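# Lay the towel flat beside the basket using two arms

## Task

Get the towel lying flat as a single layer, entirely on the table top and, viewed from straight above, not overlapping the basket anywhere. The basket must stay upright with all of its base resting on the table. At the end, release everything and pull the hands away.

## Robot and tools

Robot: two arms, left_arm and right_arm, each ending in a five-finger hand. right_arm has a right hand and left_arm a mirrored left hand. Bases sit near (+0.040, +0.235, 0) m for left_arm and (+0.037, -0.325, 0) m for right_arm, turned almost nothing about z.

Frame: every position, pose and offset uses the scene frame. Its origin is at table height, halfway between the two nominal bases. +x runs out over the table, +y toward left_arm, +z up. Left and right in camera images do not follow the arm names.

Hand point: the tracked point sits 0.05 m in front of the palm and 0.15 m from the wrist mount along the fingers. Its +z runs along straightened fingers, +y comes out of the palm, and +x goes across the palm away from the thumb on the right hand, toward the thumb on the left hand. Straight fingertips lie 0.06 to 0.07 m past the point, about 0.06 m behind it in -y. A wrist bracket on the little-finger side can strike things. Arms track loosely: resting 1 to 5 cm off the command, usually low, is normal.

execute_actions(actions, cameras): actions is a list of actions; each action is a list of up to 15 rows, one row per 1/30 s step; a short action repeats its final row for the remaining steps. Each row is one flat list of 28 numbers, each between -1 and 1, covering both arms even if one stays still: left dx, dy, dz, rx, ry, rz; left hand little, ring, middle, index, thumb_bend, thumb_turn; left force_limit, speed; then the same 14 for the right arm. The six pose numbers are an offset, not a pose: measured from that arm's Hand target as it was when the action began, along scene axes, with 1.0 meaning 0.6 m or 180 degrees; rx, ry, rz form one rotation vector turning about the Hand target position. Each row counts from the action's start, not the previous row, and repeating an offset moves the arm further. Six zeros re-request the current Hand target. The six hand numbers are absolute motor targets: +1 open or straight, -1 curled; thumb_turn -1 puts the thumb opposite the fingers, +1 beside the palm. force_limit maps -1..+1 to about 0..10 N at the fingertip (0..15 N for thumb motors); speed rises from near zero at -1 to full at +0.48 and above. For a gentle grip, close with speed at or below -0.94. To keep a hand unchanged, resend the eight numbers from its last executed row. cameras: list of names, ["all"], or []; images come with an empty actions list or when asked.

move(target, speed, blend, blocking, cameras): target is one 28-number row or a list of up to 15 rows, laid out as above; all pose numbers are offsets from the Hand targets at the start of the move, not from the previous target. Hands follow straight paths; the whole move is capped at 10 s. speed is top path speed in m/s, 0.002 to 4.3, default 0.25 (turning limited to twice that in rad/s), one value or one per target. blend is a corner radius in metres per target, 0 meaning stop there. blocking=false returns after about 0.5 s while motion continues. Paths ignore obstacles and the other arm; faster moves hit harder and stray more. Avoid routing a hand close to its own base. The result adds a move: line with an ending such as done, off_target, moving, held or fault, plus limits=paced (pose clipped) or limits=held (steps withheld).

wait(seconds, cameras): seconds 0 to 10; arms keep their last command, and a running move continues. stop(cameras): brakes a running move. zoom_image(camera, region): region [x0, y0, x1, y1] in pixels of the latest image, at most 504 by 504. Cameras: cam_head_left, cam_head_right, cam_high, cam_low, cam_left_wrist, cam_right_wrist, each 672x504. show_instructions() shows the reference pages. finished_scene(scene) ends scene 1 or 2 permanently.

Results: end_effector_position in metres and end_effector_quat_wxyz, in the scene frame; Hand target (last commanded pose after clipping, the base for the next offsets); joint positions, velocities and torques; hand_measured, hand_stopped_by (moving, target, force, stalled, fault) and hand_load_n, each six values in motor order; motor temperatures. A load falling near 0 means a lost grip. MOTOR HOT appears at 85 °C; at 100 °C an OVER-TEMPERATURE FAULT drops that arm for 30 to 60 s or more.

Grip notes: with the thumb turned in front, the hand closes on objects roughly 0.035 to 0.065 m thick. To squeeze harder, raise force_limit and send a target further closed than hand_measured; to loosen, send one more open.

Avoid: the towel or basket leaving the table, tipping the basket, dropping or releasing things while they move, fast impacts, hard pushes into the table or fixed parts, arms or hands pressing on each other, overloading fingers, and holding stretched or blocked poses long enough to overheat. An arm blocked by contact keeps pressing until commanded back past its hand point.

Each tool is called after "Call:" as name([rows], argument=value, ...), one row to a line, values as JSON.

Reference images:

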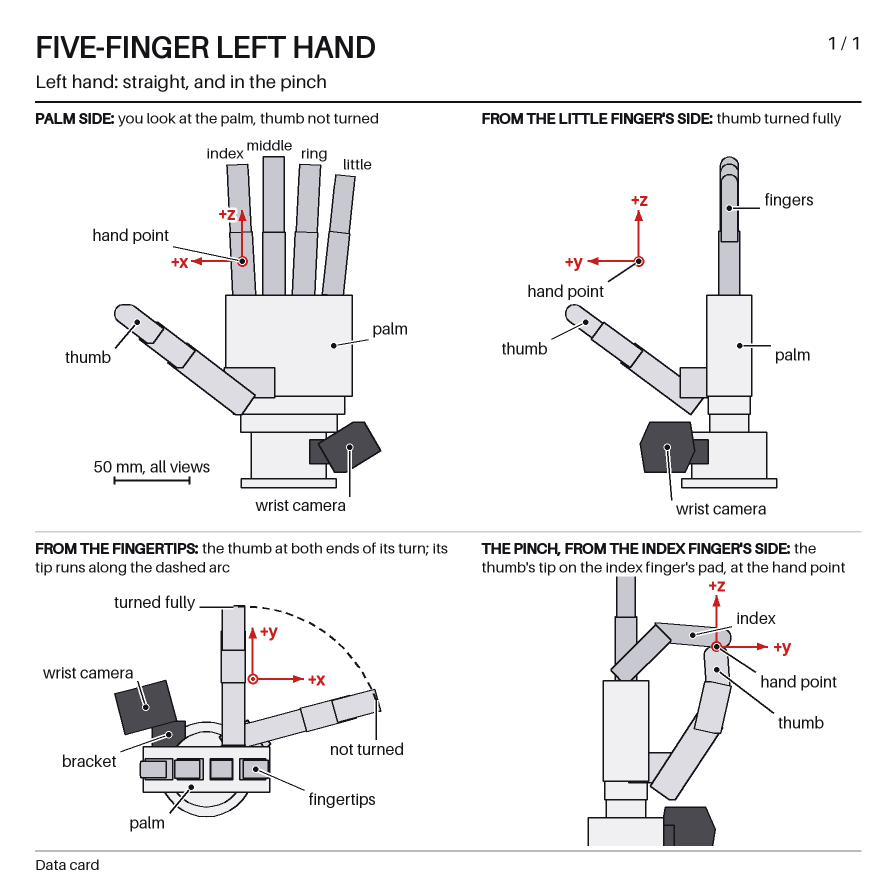

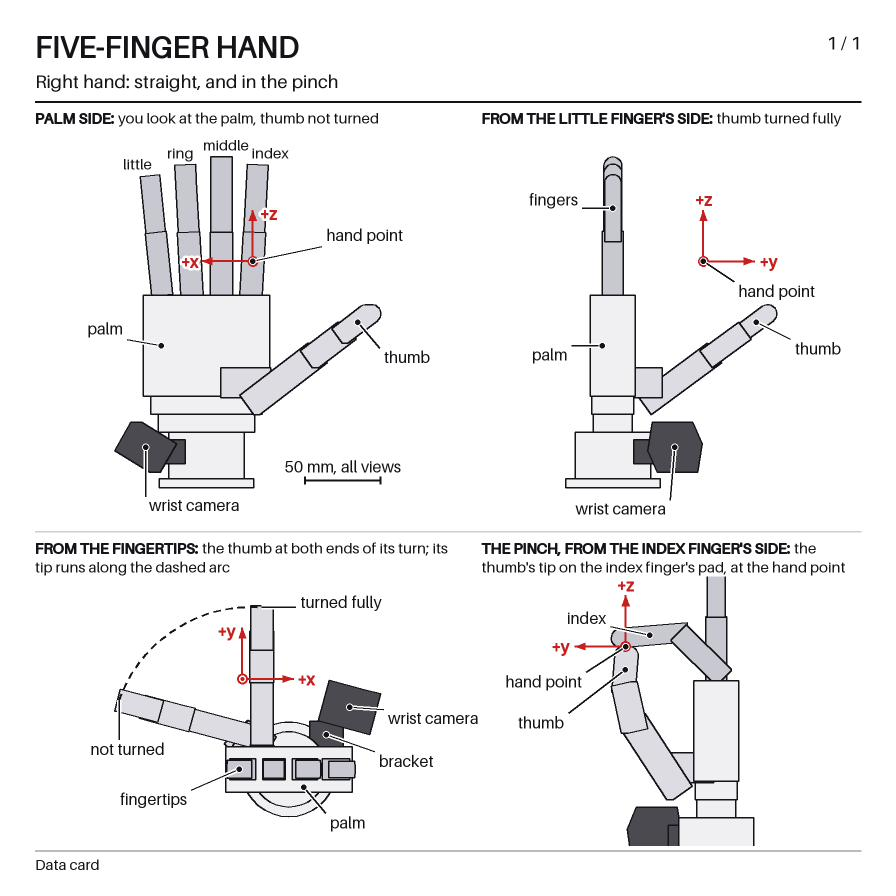

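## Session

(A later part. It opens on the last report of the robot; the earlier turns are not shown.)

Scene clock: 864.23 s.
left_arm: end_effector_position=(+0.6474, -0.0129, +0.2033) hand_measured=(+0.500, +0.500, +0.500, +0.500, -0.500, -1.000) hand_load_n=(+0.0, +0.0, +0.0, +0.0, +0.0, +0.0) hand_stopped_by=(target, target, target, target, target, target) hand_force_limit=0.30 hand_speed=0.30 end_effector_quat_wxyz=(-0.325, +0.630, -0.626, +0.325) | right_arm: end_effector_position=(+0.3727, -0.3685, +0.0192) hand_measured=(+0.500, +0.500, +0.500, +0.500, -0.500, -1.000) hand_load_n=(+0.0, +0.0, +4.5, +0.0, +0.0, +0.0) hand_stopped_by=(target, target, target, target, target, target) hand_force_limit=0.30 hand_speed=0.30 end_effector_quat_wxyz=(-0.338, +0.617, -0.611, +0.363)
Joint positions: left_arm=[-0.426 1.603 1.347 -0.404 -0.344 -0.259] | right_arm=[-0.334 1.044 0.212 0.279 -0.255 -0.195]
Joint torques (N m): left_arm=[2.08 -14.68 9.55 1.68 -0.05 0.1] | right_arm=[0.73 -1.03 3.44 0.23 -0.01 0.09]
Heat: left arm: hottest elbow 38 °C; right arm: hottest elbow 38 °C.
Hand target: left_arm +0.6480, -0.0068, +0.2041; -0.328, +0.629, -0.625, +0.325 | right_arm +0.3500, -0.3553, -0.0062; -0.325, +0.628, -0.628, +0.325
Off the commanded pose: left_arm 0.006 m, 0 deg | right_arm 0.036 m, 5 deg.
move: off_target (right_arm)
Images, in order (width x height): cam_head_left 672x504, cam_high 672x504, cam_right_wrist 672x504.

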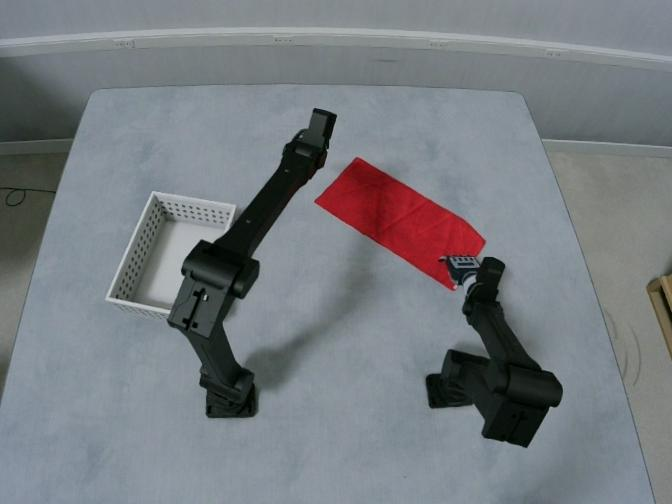

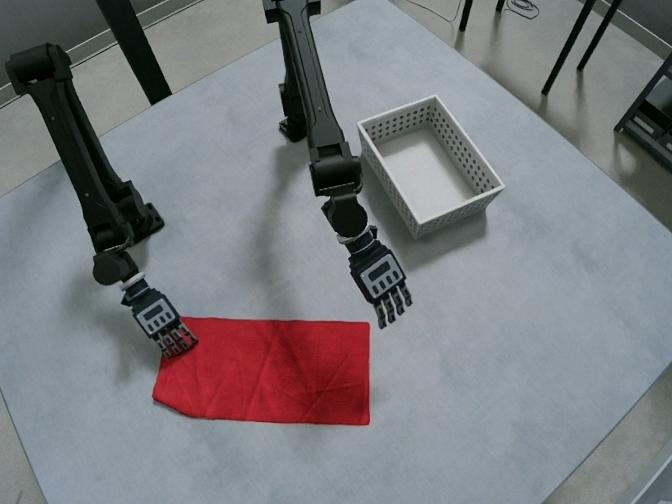

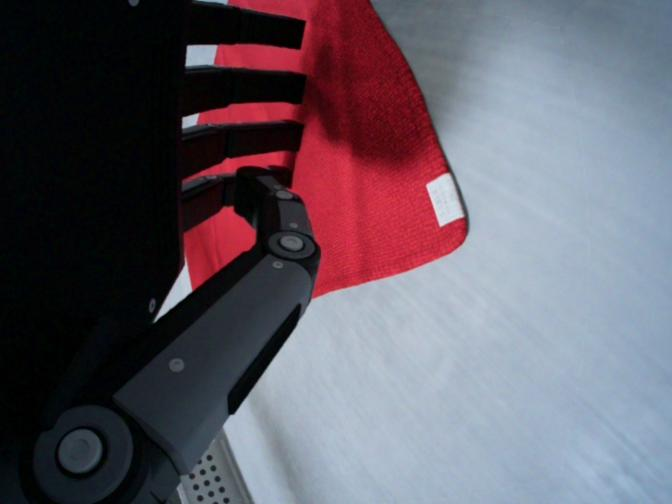

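Call:
move([
  [0,0,0, 0, 0, 0, 0.5,0.5,0.5,0.5,-0.5,-1,0.3,0.3, 0.105,-0.21,0,0,0,0, 0.5,0.5,0.5,0.5,-0.5,-1,0.3,0.3],
  [0,0,0, 0, 0, 0, 0.5,0.5,0.5,0.5,-0.5,-1,0.3,0.3, 0,0.03,0,0,0,0, 0.5,0.5,0.5,0.5,-0.5,-1,0.3,0.3],
], speed=[0.1,0.1], cameras=["cam_head_left", "cam_high", "cam_right_wrist"])

Call:
zoom_image(camera="cam_high", region=[130, 230, 410, 460])

Scene clock: 869.83 s.
left_arm: end_effector_position=(+0.6474, -0.0129, +0.2033) hand_measured=(+0.500, +0.500, +0.500, +0.500, -0.500, -1.000) hand_load_n=(+0.0, -0.5, +0.0, +0.0, +0.0, +0.0) hand_stopped_by=(target, target, target, target, target, target) hand_force_limit=0.30 hand_speed=0.30 end_effector_quat_wxyz=(-0.325, +0.630, -0.626, +0.325) | right_arm: end_effector_position=(+0.3731, -0.3500, +0.0196) hand_measured=(+0.500, +0.500, +0.500, +0.500, -0.500, -1.000) hand_load_n=(+0.0, +0.0, +4.0, +0.0, +0.0, +0.0) hand_stopped_by=(target, target, target, target, target, target) hand_force_limit=0.30 hand_speed=0.30 end_effector_quat_wxyz=(-0.339, +0.615, -0.613, +0.363)
Joint positions: left_arm=[-0.426 1.603 1.347 -0.404 -0.344 -0.259] | right_arm=[-0.249 1.021 0.199 0.281 -0.181 -0.143]
Joint torques (N m): left_arm=[1.85 -14.62 9.52 1.54 -0.05 0.09] | right_arm=[0.91 -0.62 3.54 0.18 -0.1 0.1]
Heat: left arm: hottest elbow 38 °C; right arm: hottest elbow 38 °C.
Hand target: left_arm +0.6480, -0.0068, +0.2041; -0.328, +0.629, -0.625, +0.325 | right_arm +0.3501, -0.3373, -0.0061; -0.325, +0.628, -0.628, +0.325
Off the commanded pose: left_arm 0.006 m, 0 deg | right_arm 0.037 m, 5 deg.
move: off_target (right_arm)
Images, in order (width x height): cam_head_left 672x504, cam_high 672x504, cam_right_wrist 672x504.

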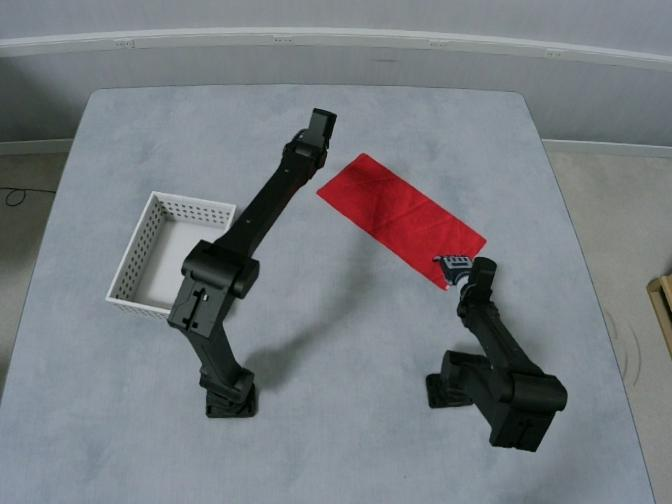

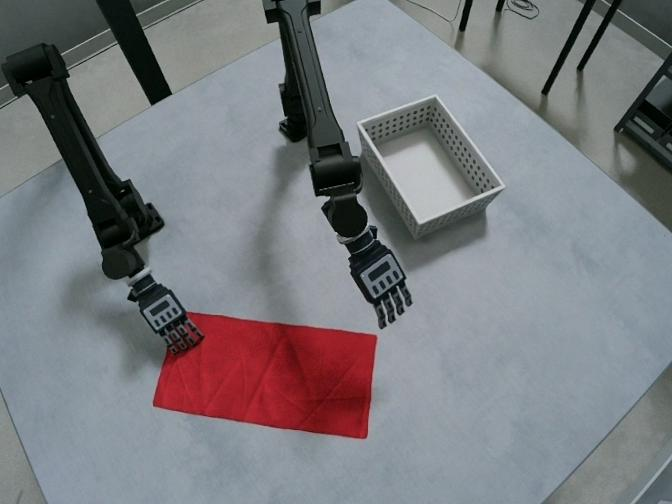

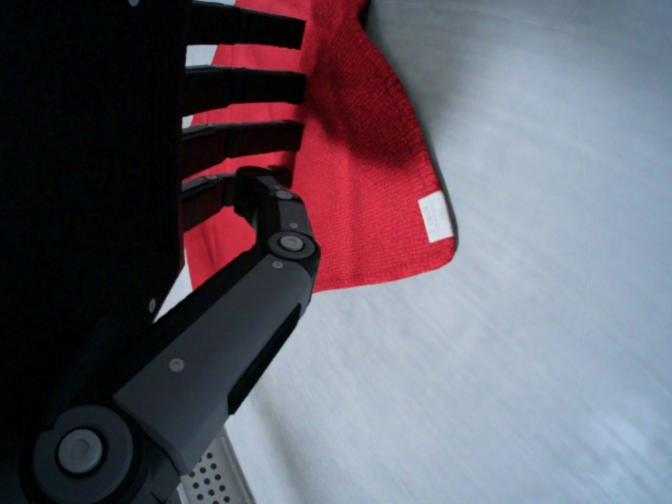

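Scaled by 1.800 from the camera's 672x504 image, which has a finer 960x720 frame.

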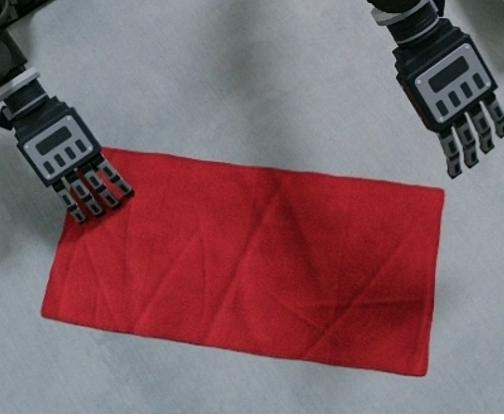

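Call:
move([
  [0,0.1,0, 0, 0, 0, 0.5,0.5,0.5,0.5,-0.5,-1,0.3,0.3, 0,0,0.25,0,0,0, 0.5,0.5,0.5,0.5,-0.5,-1,0.3,0.3],
  [0,0.3,0.05, 0, 0, 0, 0.5,0.5,0.5,0.5,-0.5,-1,0.3,0.3, 0.12,-0.23,0.4,0,0,0, 0.5,0.5,0.5,0.5,-0.5,-1,0.3,0.3],
], speed=[0.15,0.25], blend=[0.02,0], cameras=["all"])

Call:
zoom_image(camera="cam_high", region=[130, 230, 410, 460])

Call:
zoom_image(camera="cam_head_left", region=[290, 130, 510, 310])

Call:
zoom_image(camera="cam_right_wrist", region=[250, 30, 650, 430])

Call:
zoom_image(camera="cam_low", region=[180, 200, 430, 340])

Scene clock: 873.57 s.
left_arm: end_effector_position=(+0.6501, +0.1698, +0.2325) hand_measured=(+0.500, +0.500, +0.500, +0.500, -0.500, -1.000) hand_load_n=(+0.0, +0.0, +0.0, +0.0, +0.0, +0.0) hand_stopped_by=(target, target, target, target, target, target) hand_force_limit=0.30 hand_speed=0.30 end_effector_quat_wxyz=(-0.327, +0.631, -0.623, +0.328) | right_arm: end_effector_position=(+0.4098, -0.4641, +0.2087) hand_measured=(+0.500, +0.500, +0.500, +0.500, -0.500, -1.000) hand_load_n=(+0.0, +0.0, +0.0, +0.0, +0.0, +0.0) hand_stopped_by=(target, target, target, target, target, target) hand_force_limit=0.30 hand_speed=0.30 end_effector_quat_wxyz=(-0.323, +0.627, -0.640, +0.305)
Joint positions: left_arm=[-0.075 1.47 1.261 -0.401 -0.063 -0.05] | right_arm=[-0.607 1.011 0.844 -0.583 -0.48 -0.368]
Joint torques (N m): left_arm=[1.9 -12.75 10.5 1.09 0.06 0.13] | right_arm=[-0.79 -3.19 11.7 1.31 -0.26 -0.11]
Heat: left arm: hottest elbow 38 °C; right arm: hottest elbow 39 °C.
Hand target: left_arm +0.6480, +0.1732, +0.2340; -0.328, +0.629, -0.625, +0.325 | right_arm +0.4222, -0.4752, +0.2339; -0.325, +0.628, -0.628, +0.325
Off the commanded pose: left_arm 0.004 m, 0 deg | right_arm 0.030 m, 3 deg.
move: off_target (right_arm)

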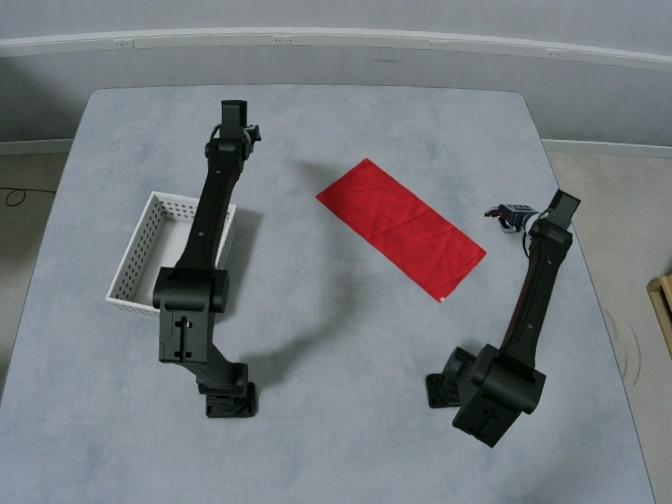

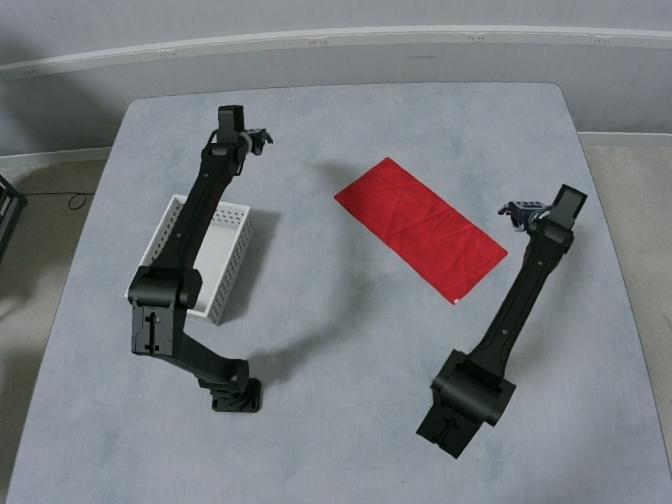

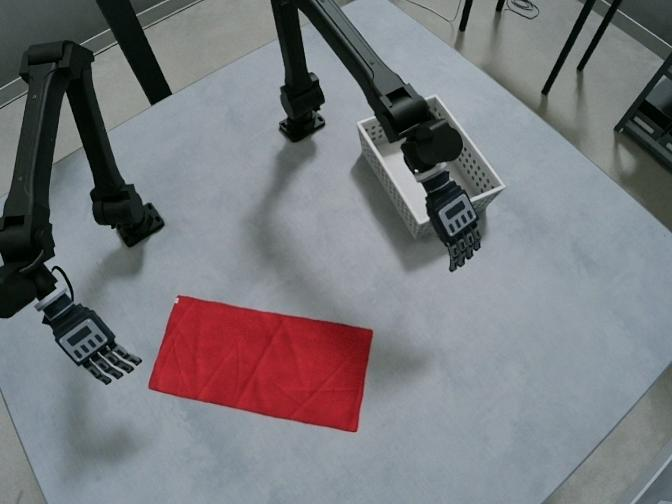

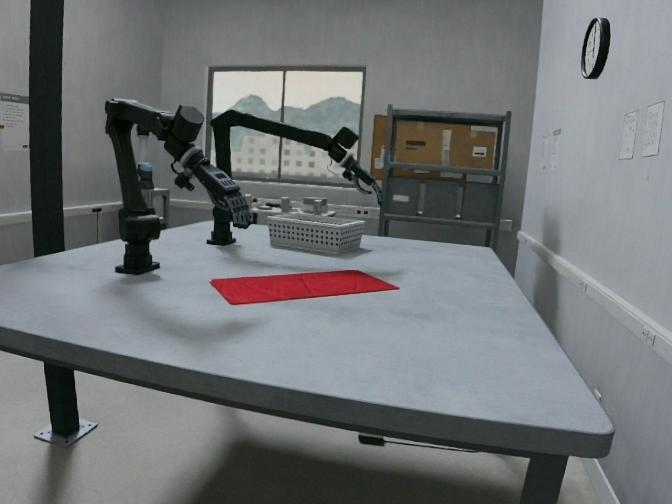

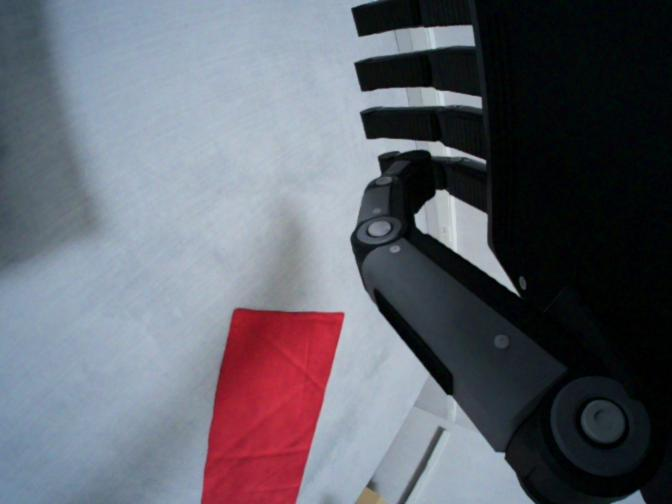

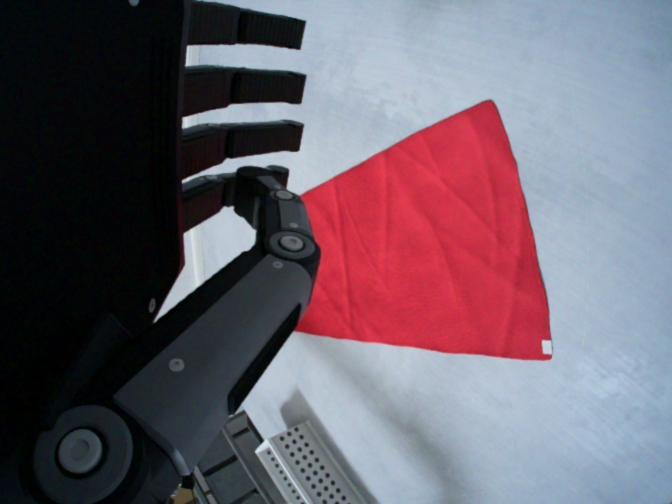

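Scaled by 1.800 from the camera's 672x504 image, which has a finer 960x720 frame.

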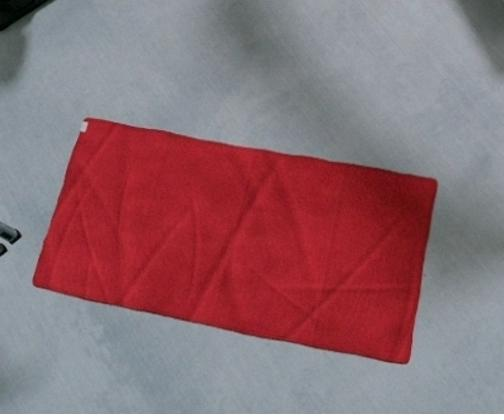

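Scaled by 2.291 from the camera's 672x504 image, which has a finer 960x720 frame.

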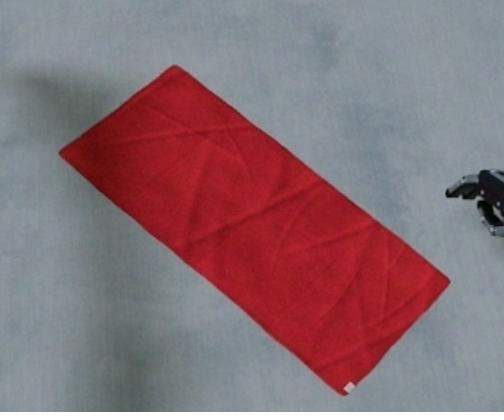

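Scaled by 1.260 from the camera's 672x504 image, which has a finer 960x720 frame.

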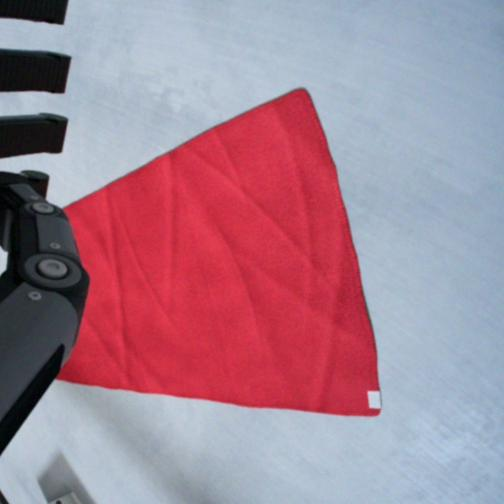

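Scaled by 2.016 from the camera's 672x504 image, which has a finer 960x720 frame.

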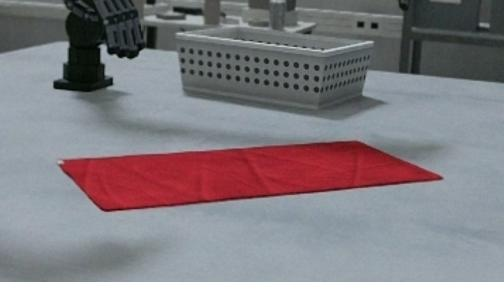

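Call:
move(target=[0,0.0,0.08, 0, 0, 0, 0.5,0.5,0.5,0.5,-0.5,-1,0.3,0.3, 0.17,-0.17,0.14,0,0,0, 0.5,0.5,0.5,0.5,-0.5,-1,0.3,0.3], speed=0.25, cameras=["cam_head_left", "cam_high"])

Call:
zoom_image(camera="cam_high", region=[130, 260, 410, 460])

Scene clock: 878.27 s.
left_arm: end_effector_position=(+0.6373, +0.1707, +0.2568) hand_measured=(+0.500, +0.500, +0.500, +0.500, -0.500, -1.000) hand_load_n=(+0.0, +0.0, +0.0, +0.0, +0.0, +0.0) hand_stopped_by=(target, target, target, target, target, target) hand_force_limit=0.30 hand_speed=0.30 end_effector_quat_wxyz=(-0.315, +0.637, -0.630, +0.314) | right_arm: end_effector_position=(+0.5146, -0.5667, +0.2954) hand_measured=(+0.500, +0.500, +0.500, +0.500, -0.500, -1.000) hand_load_n=(+0.0, +0.0, +0.0, +0.0, +0.0, +0.0) hand_stopped_by=(target, target, target, target, target, target) hand_force_limit=0.30 hand_speed=0.30 end_effector_quat_wxyz=(-0.324, +0.626, -0.639, +0.306)
Joint positions: left_arm=[-0.075 1.445 1.32 -0.525 -0.063 -0.05] | right_arm=[-0.664 1.385 1.373 -0.757 -0.522 -0.41]
Joint torques (N m): left_arm=[2.14 -12.45 14.75 0.94 0.04 0.03] | right_arm=[-0.67 -7.71 11.7 1.21 -0.29 -0.13]
Heat: left arm: hottest elbow 38 °C; right arm: hottest elbow 40 °C.
Hand target: left_arm +0.6480, +0.1732, +0.2820; -0.328, +0.629, -0.625, +0.325 | right_arm +0.5241, -0.5772, +0.3180; -0.325, +0.628, -0.628, +0.325
Off the commanded pose: left_arm 0.028 m, 2 deg | right_arm 0.027 m, 3 deg.
move: off_target (left_arm, right_arm)
Images, in order (width x height): cam_head_left 672x504, cam_high 672x504.

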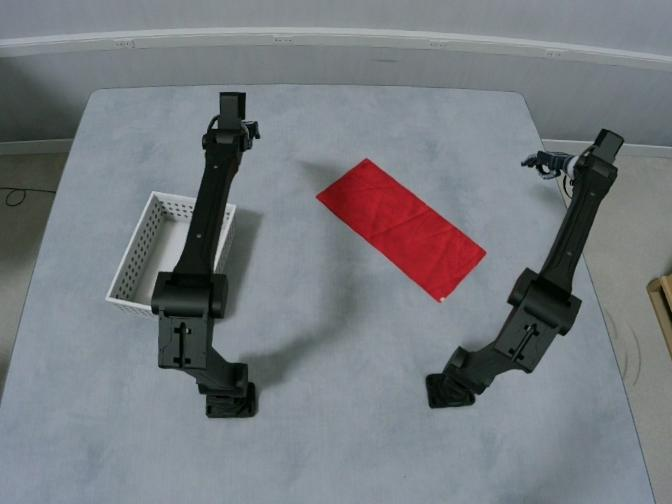

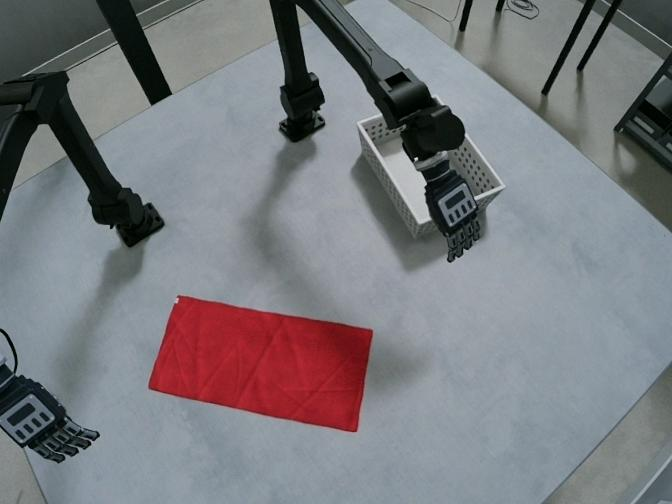

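Scaled by 1.800 from the camera's 672x504 image, which has a finer 960x720 frame.

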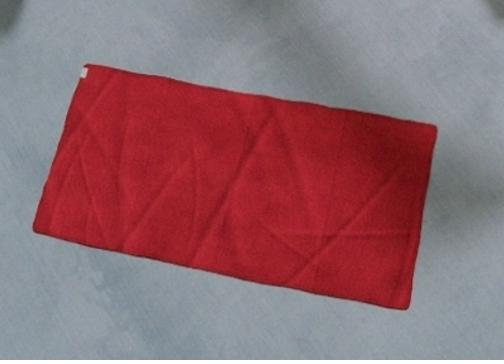

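The towel lies flat in one layer, clear of the basket. Both hands are open and clear of the towel, so I'm finishing the scene.

Call:
finished_scene(scene=2)

The scene is finished: the task was done.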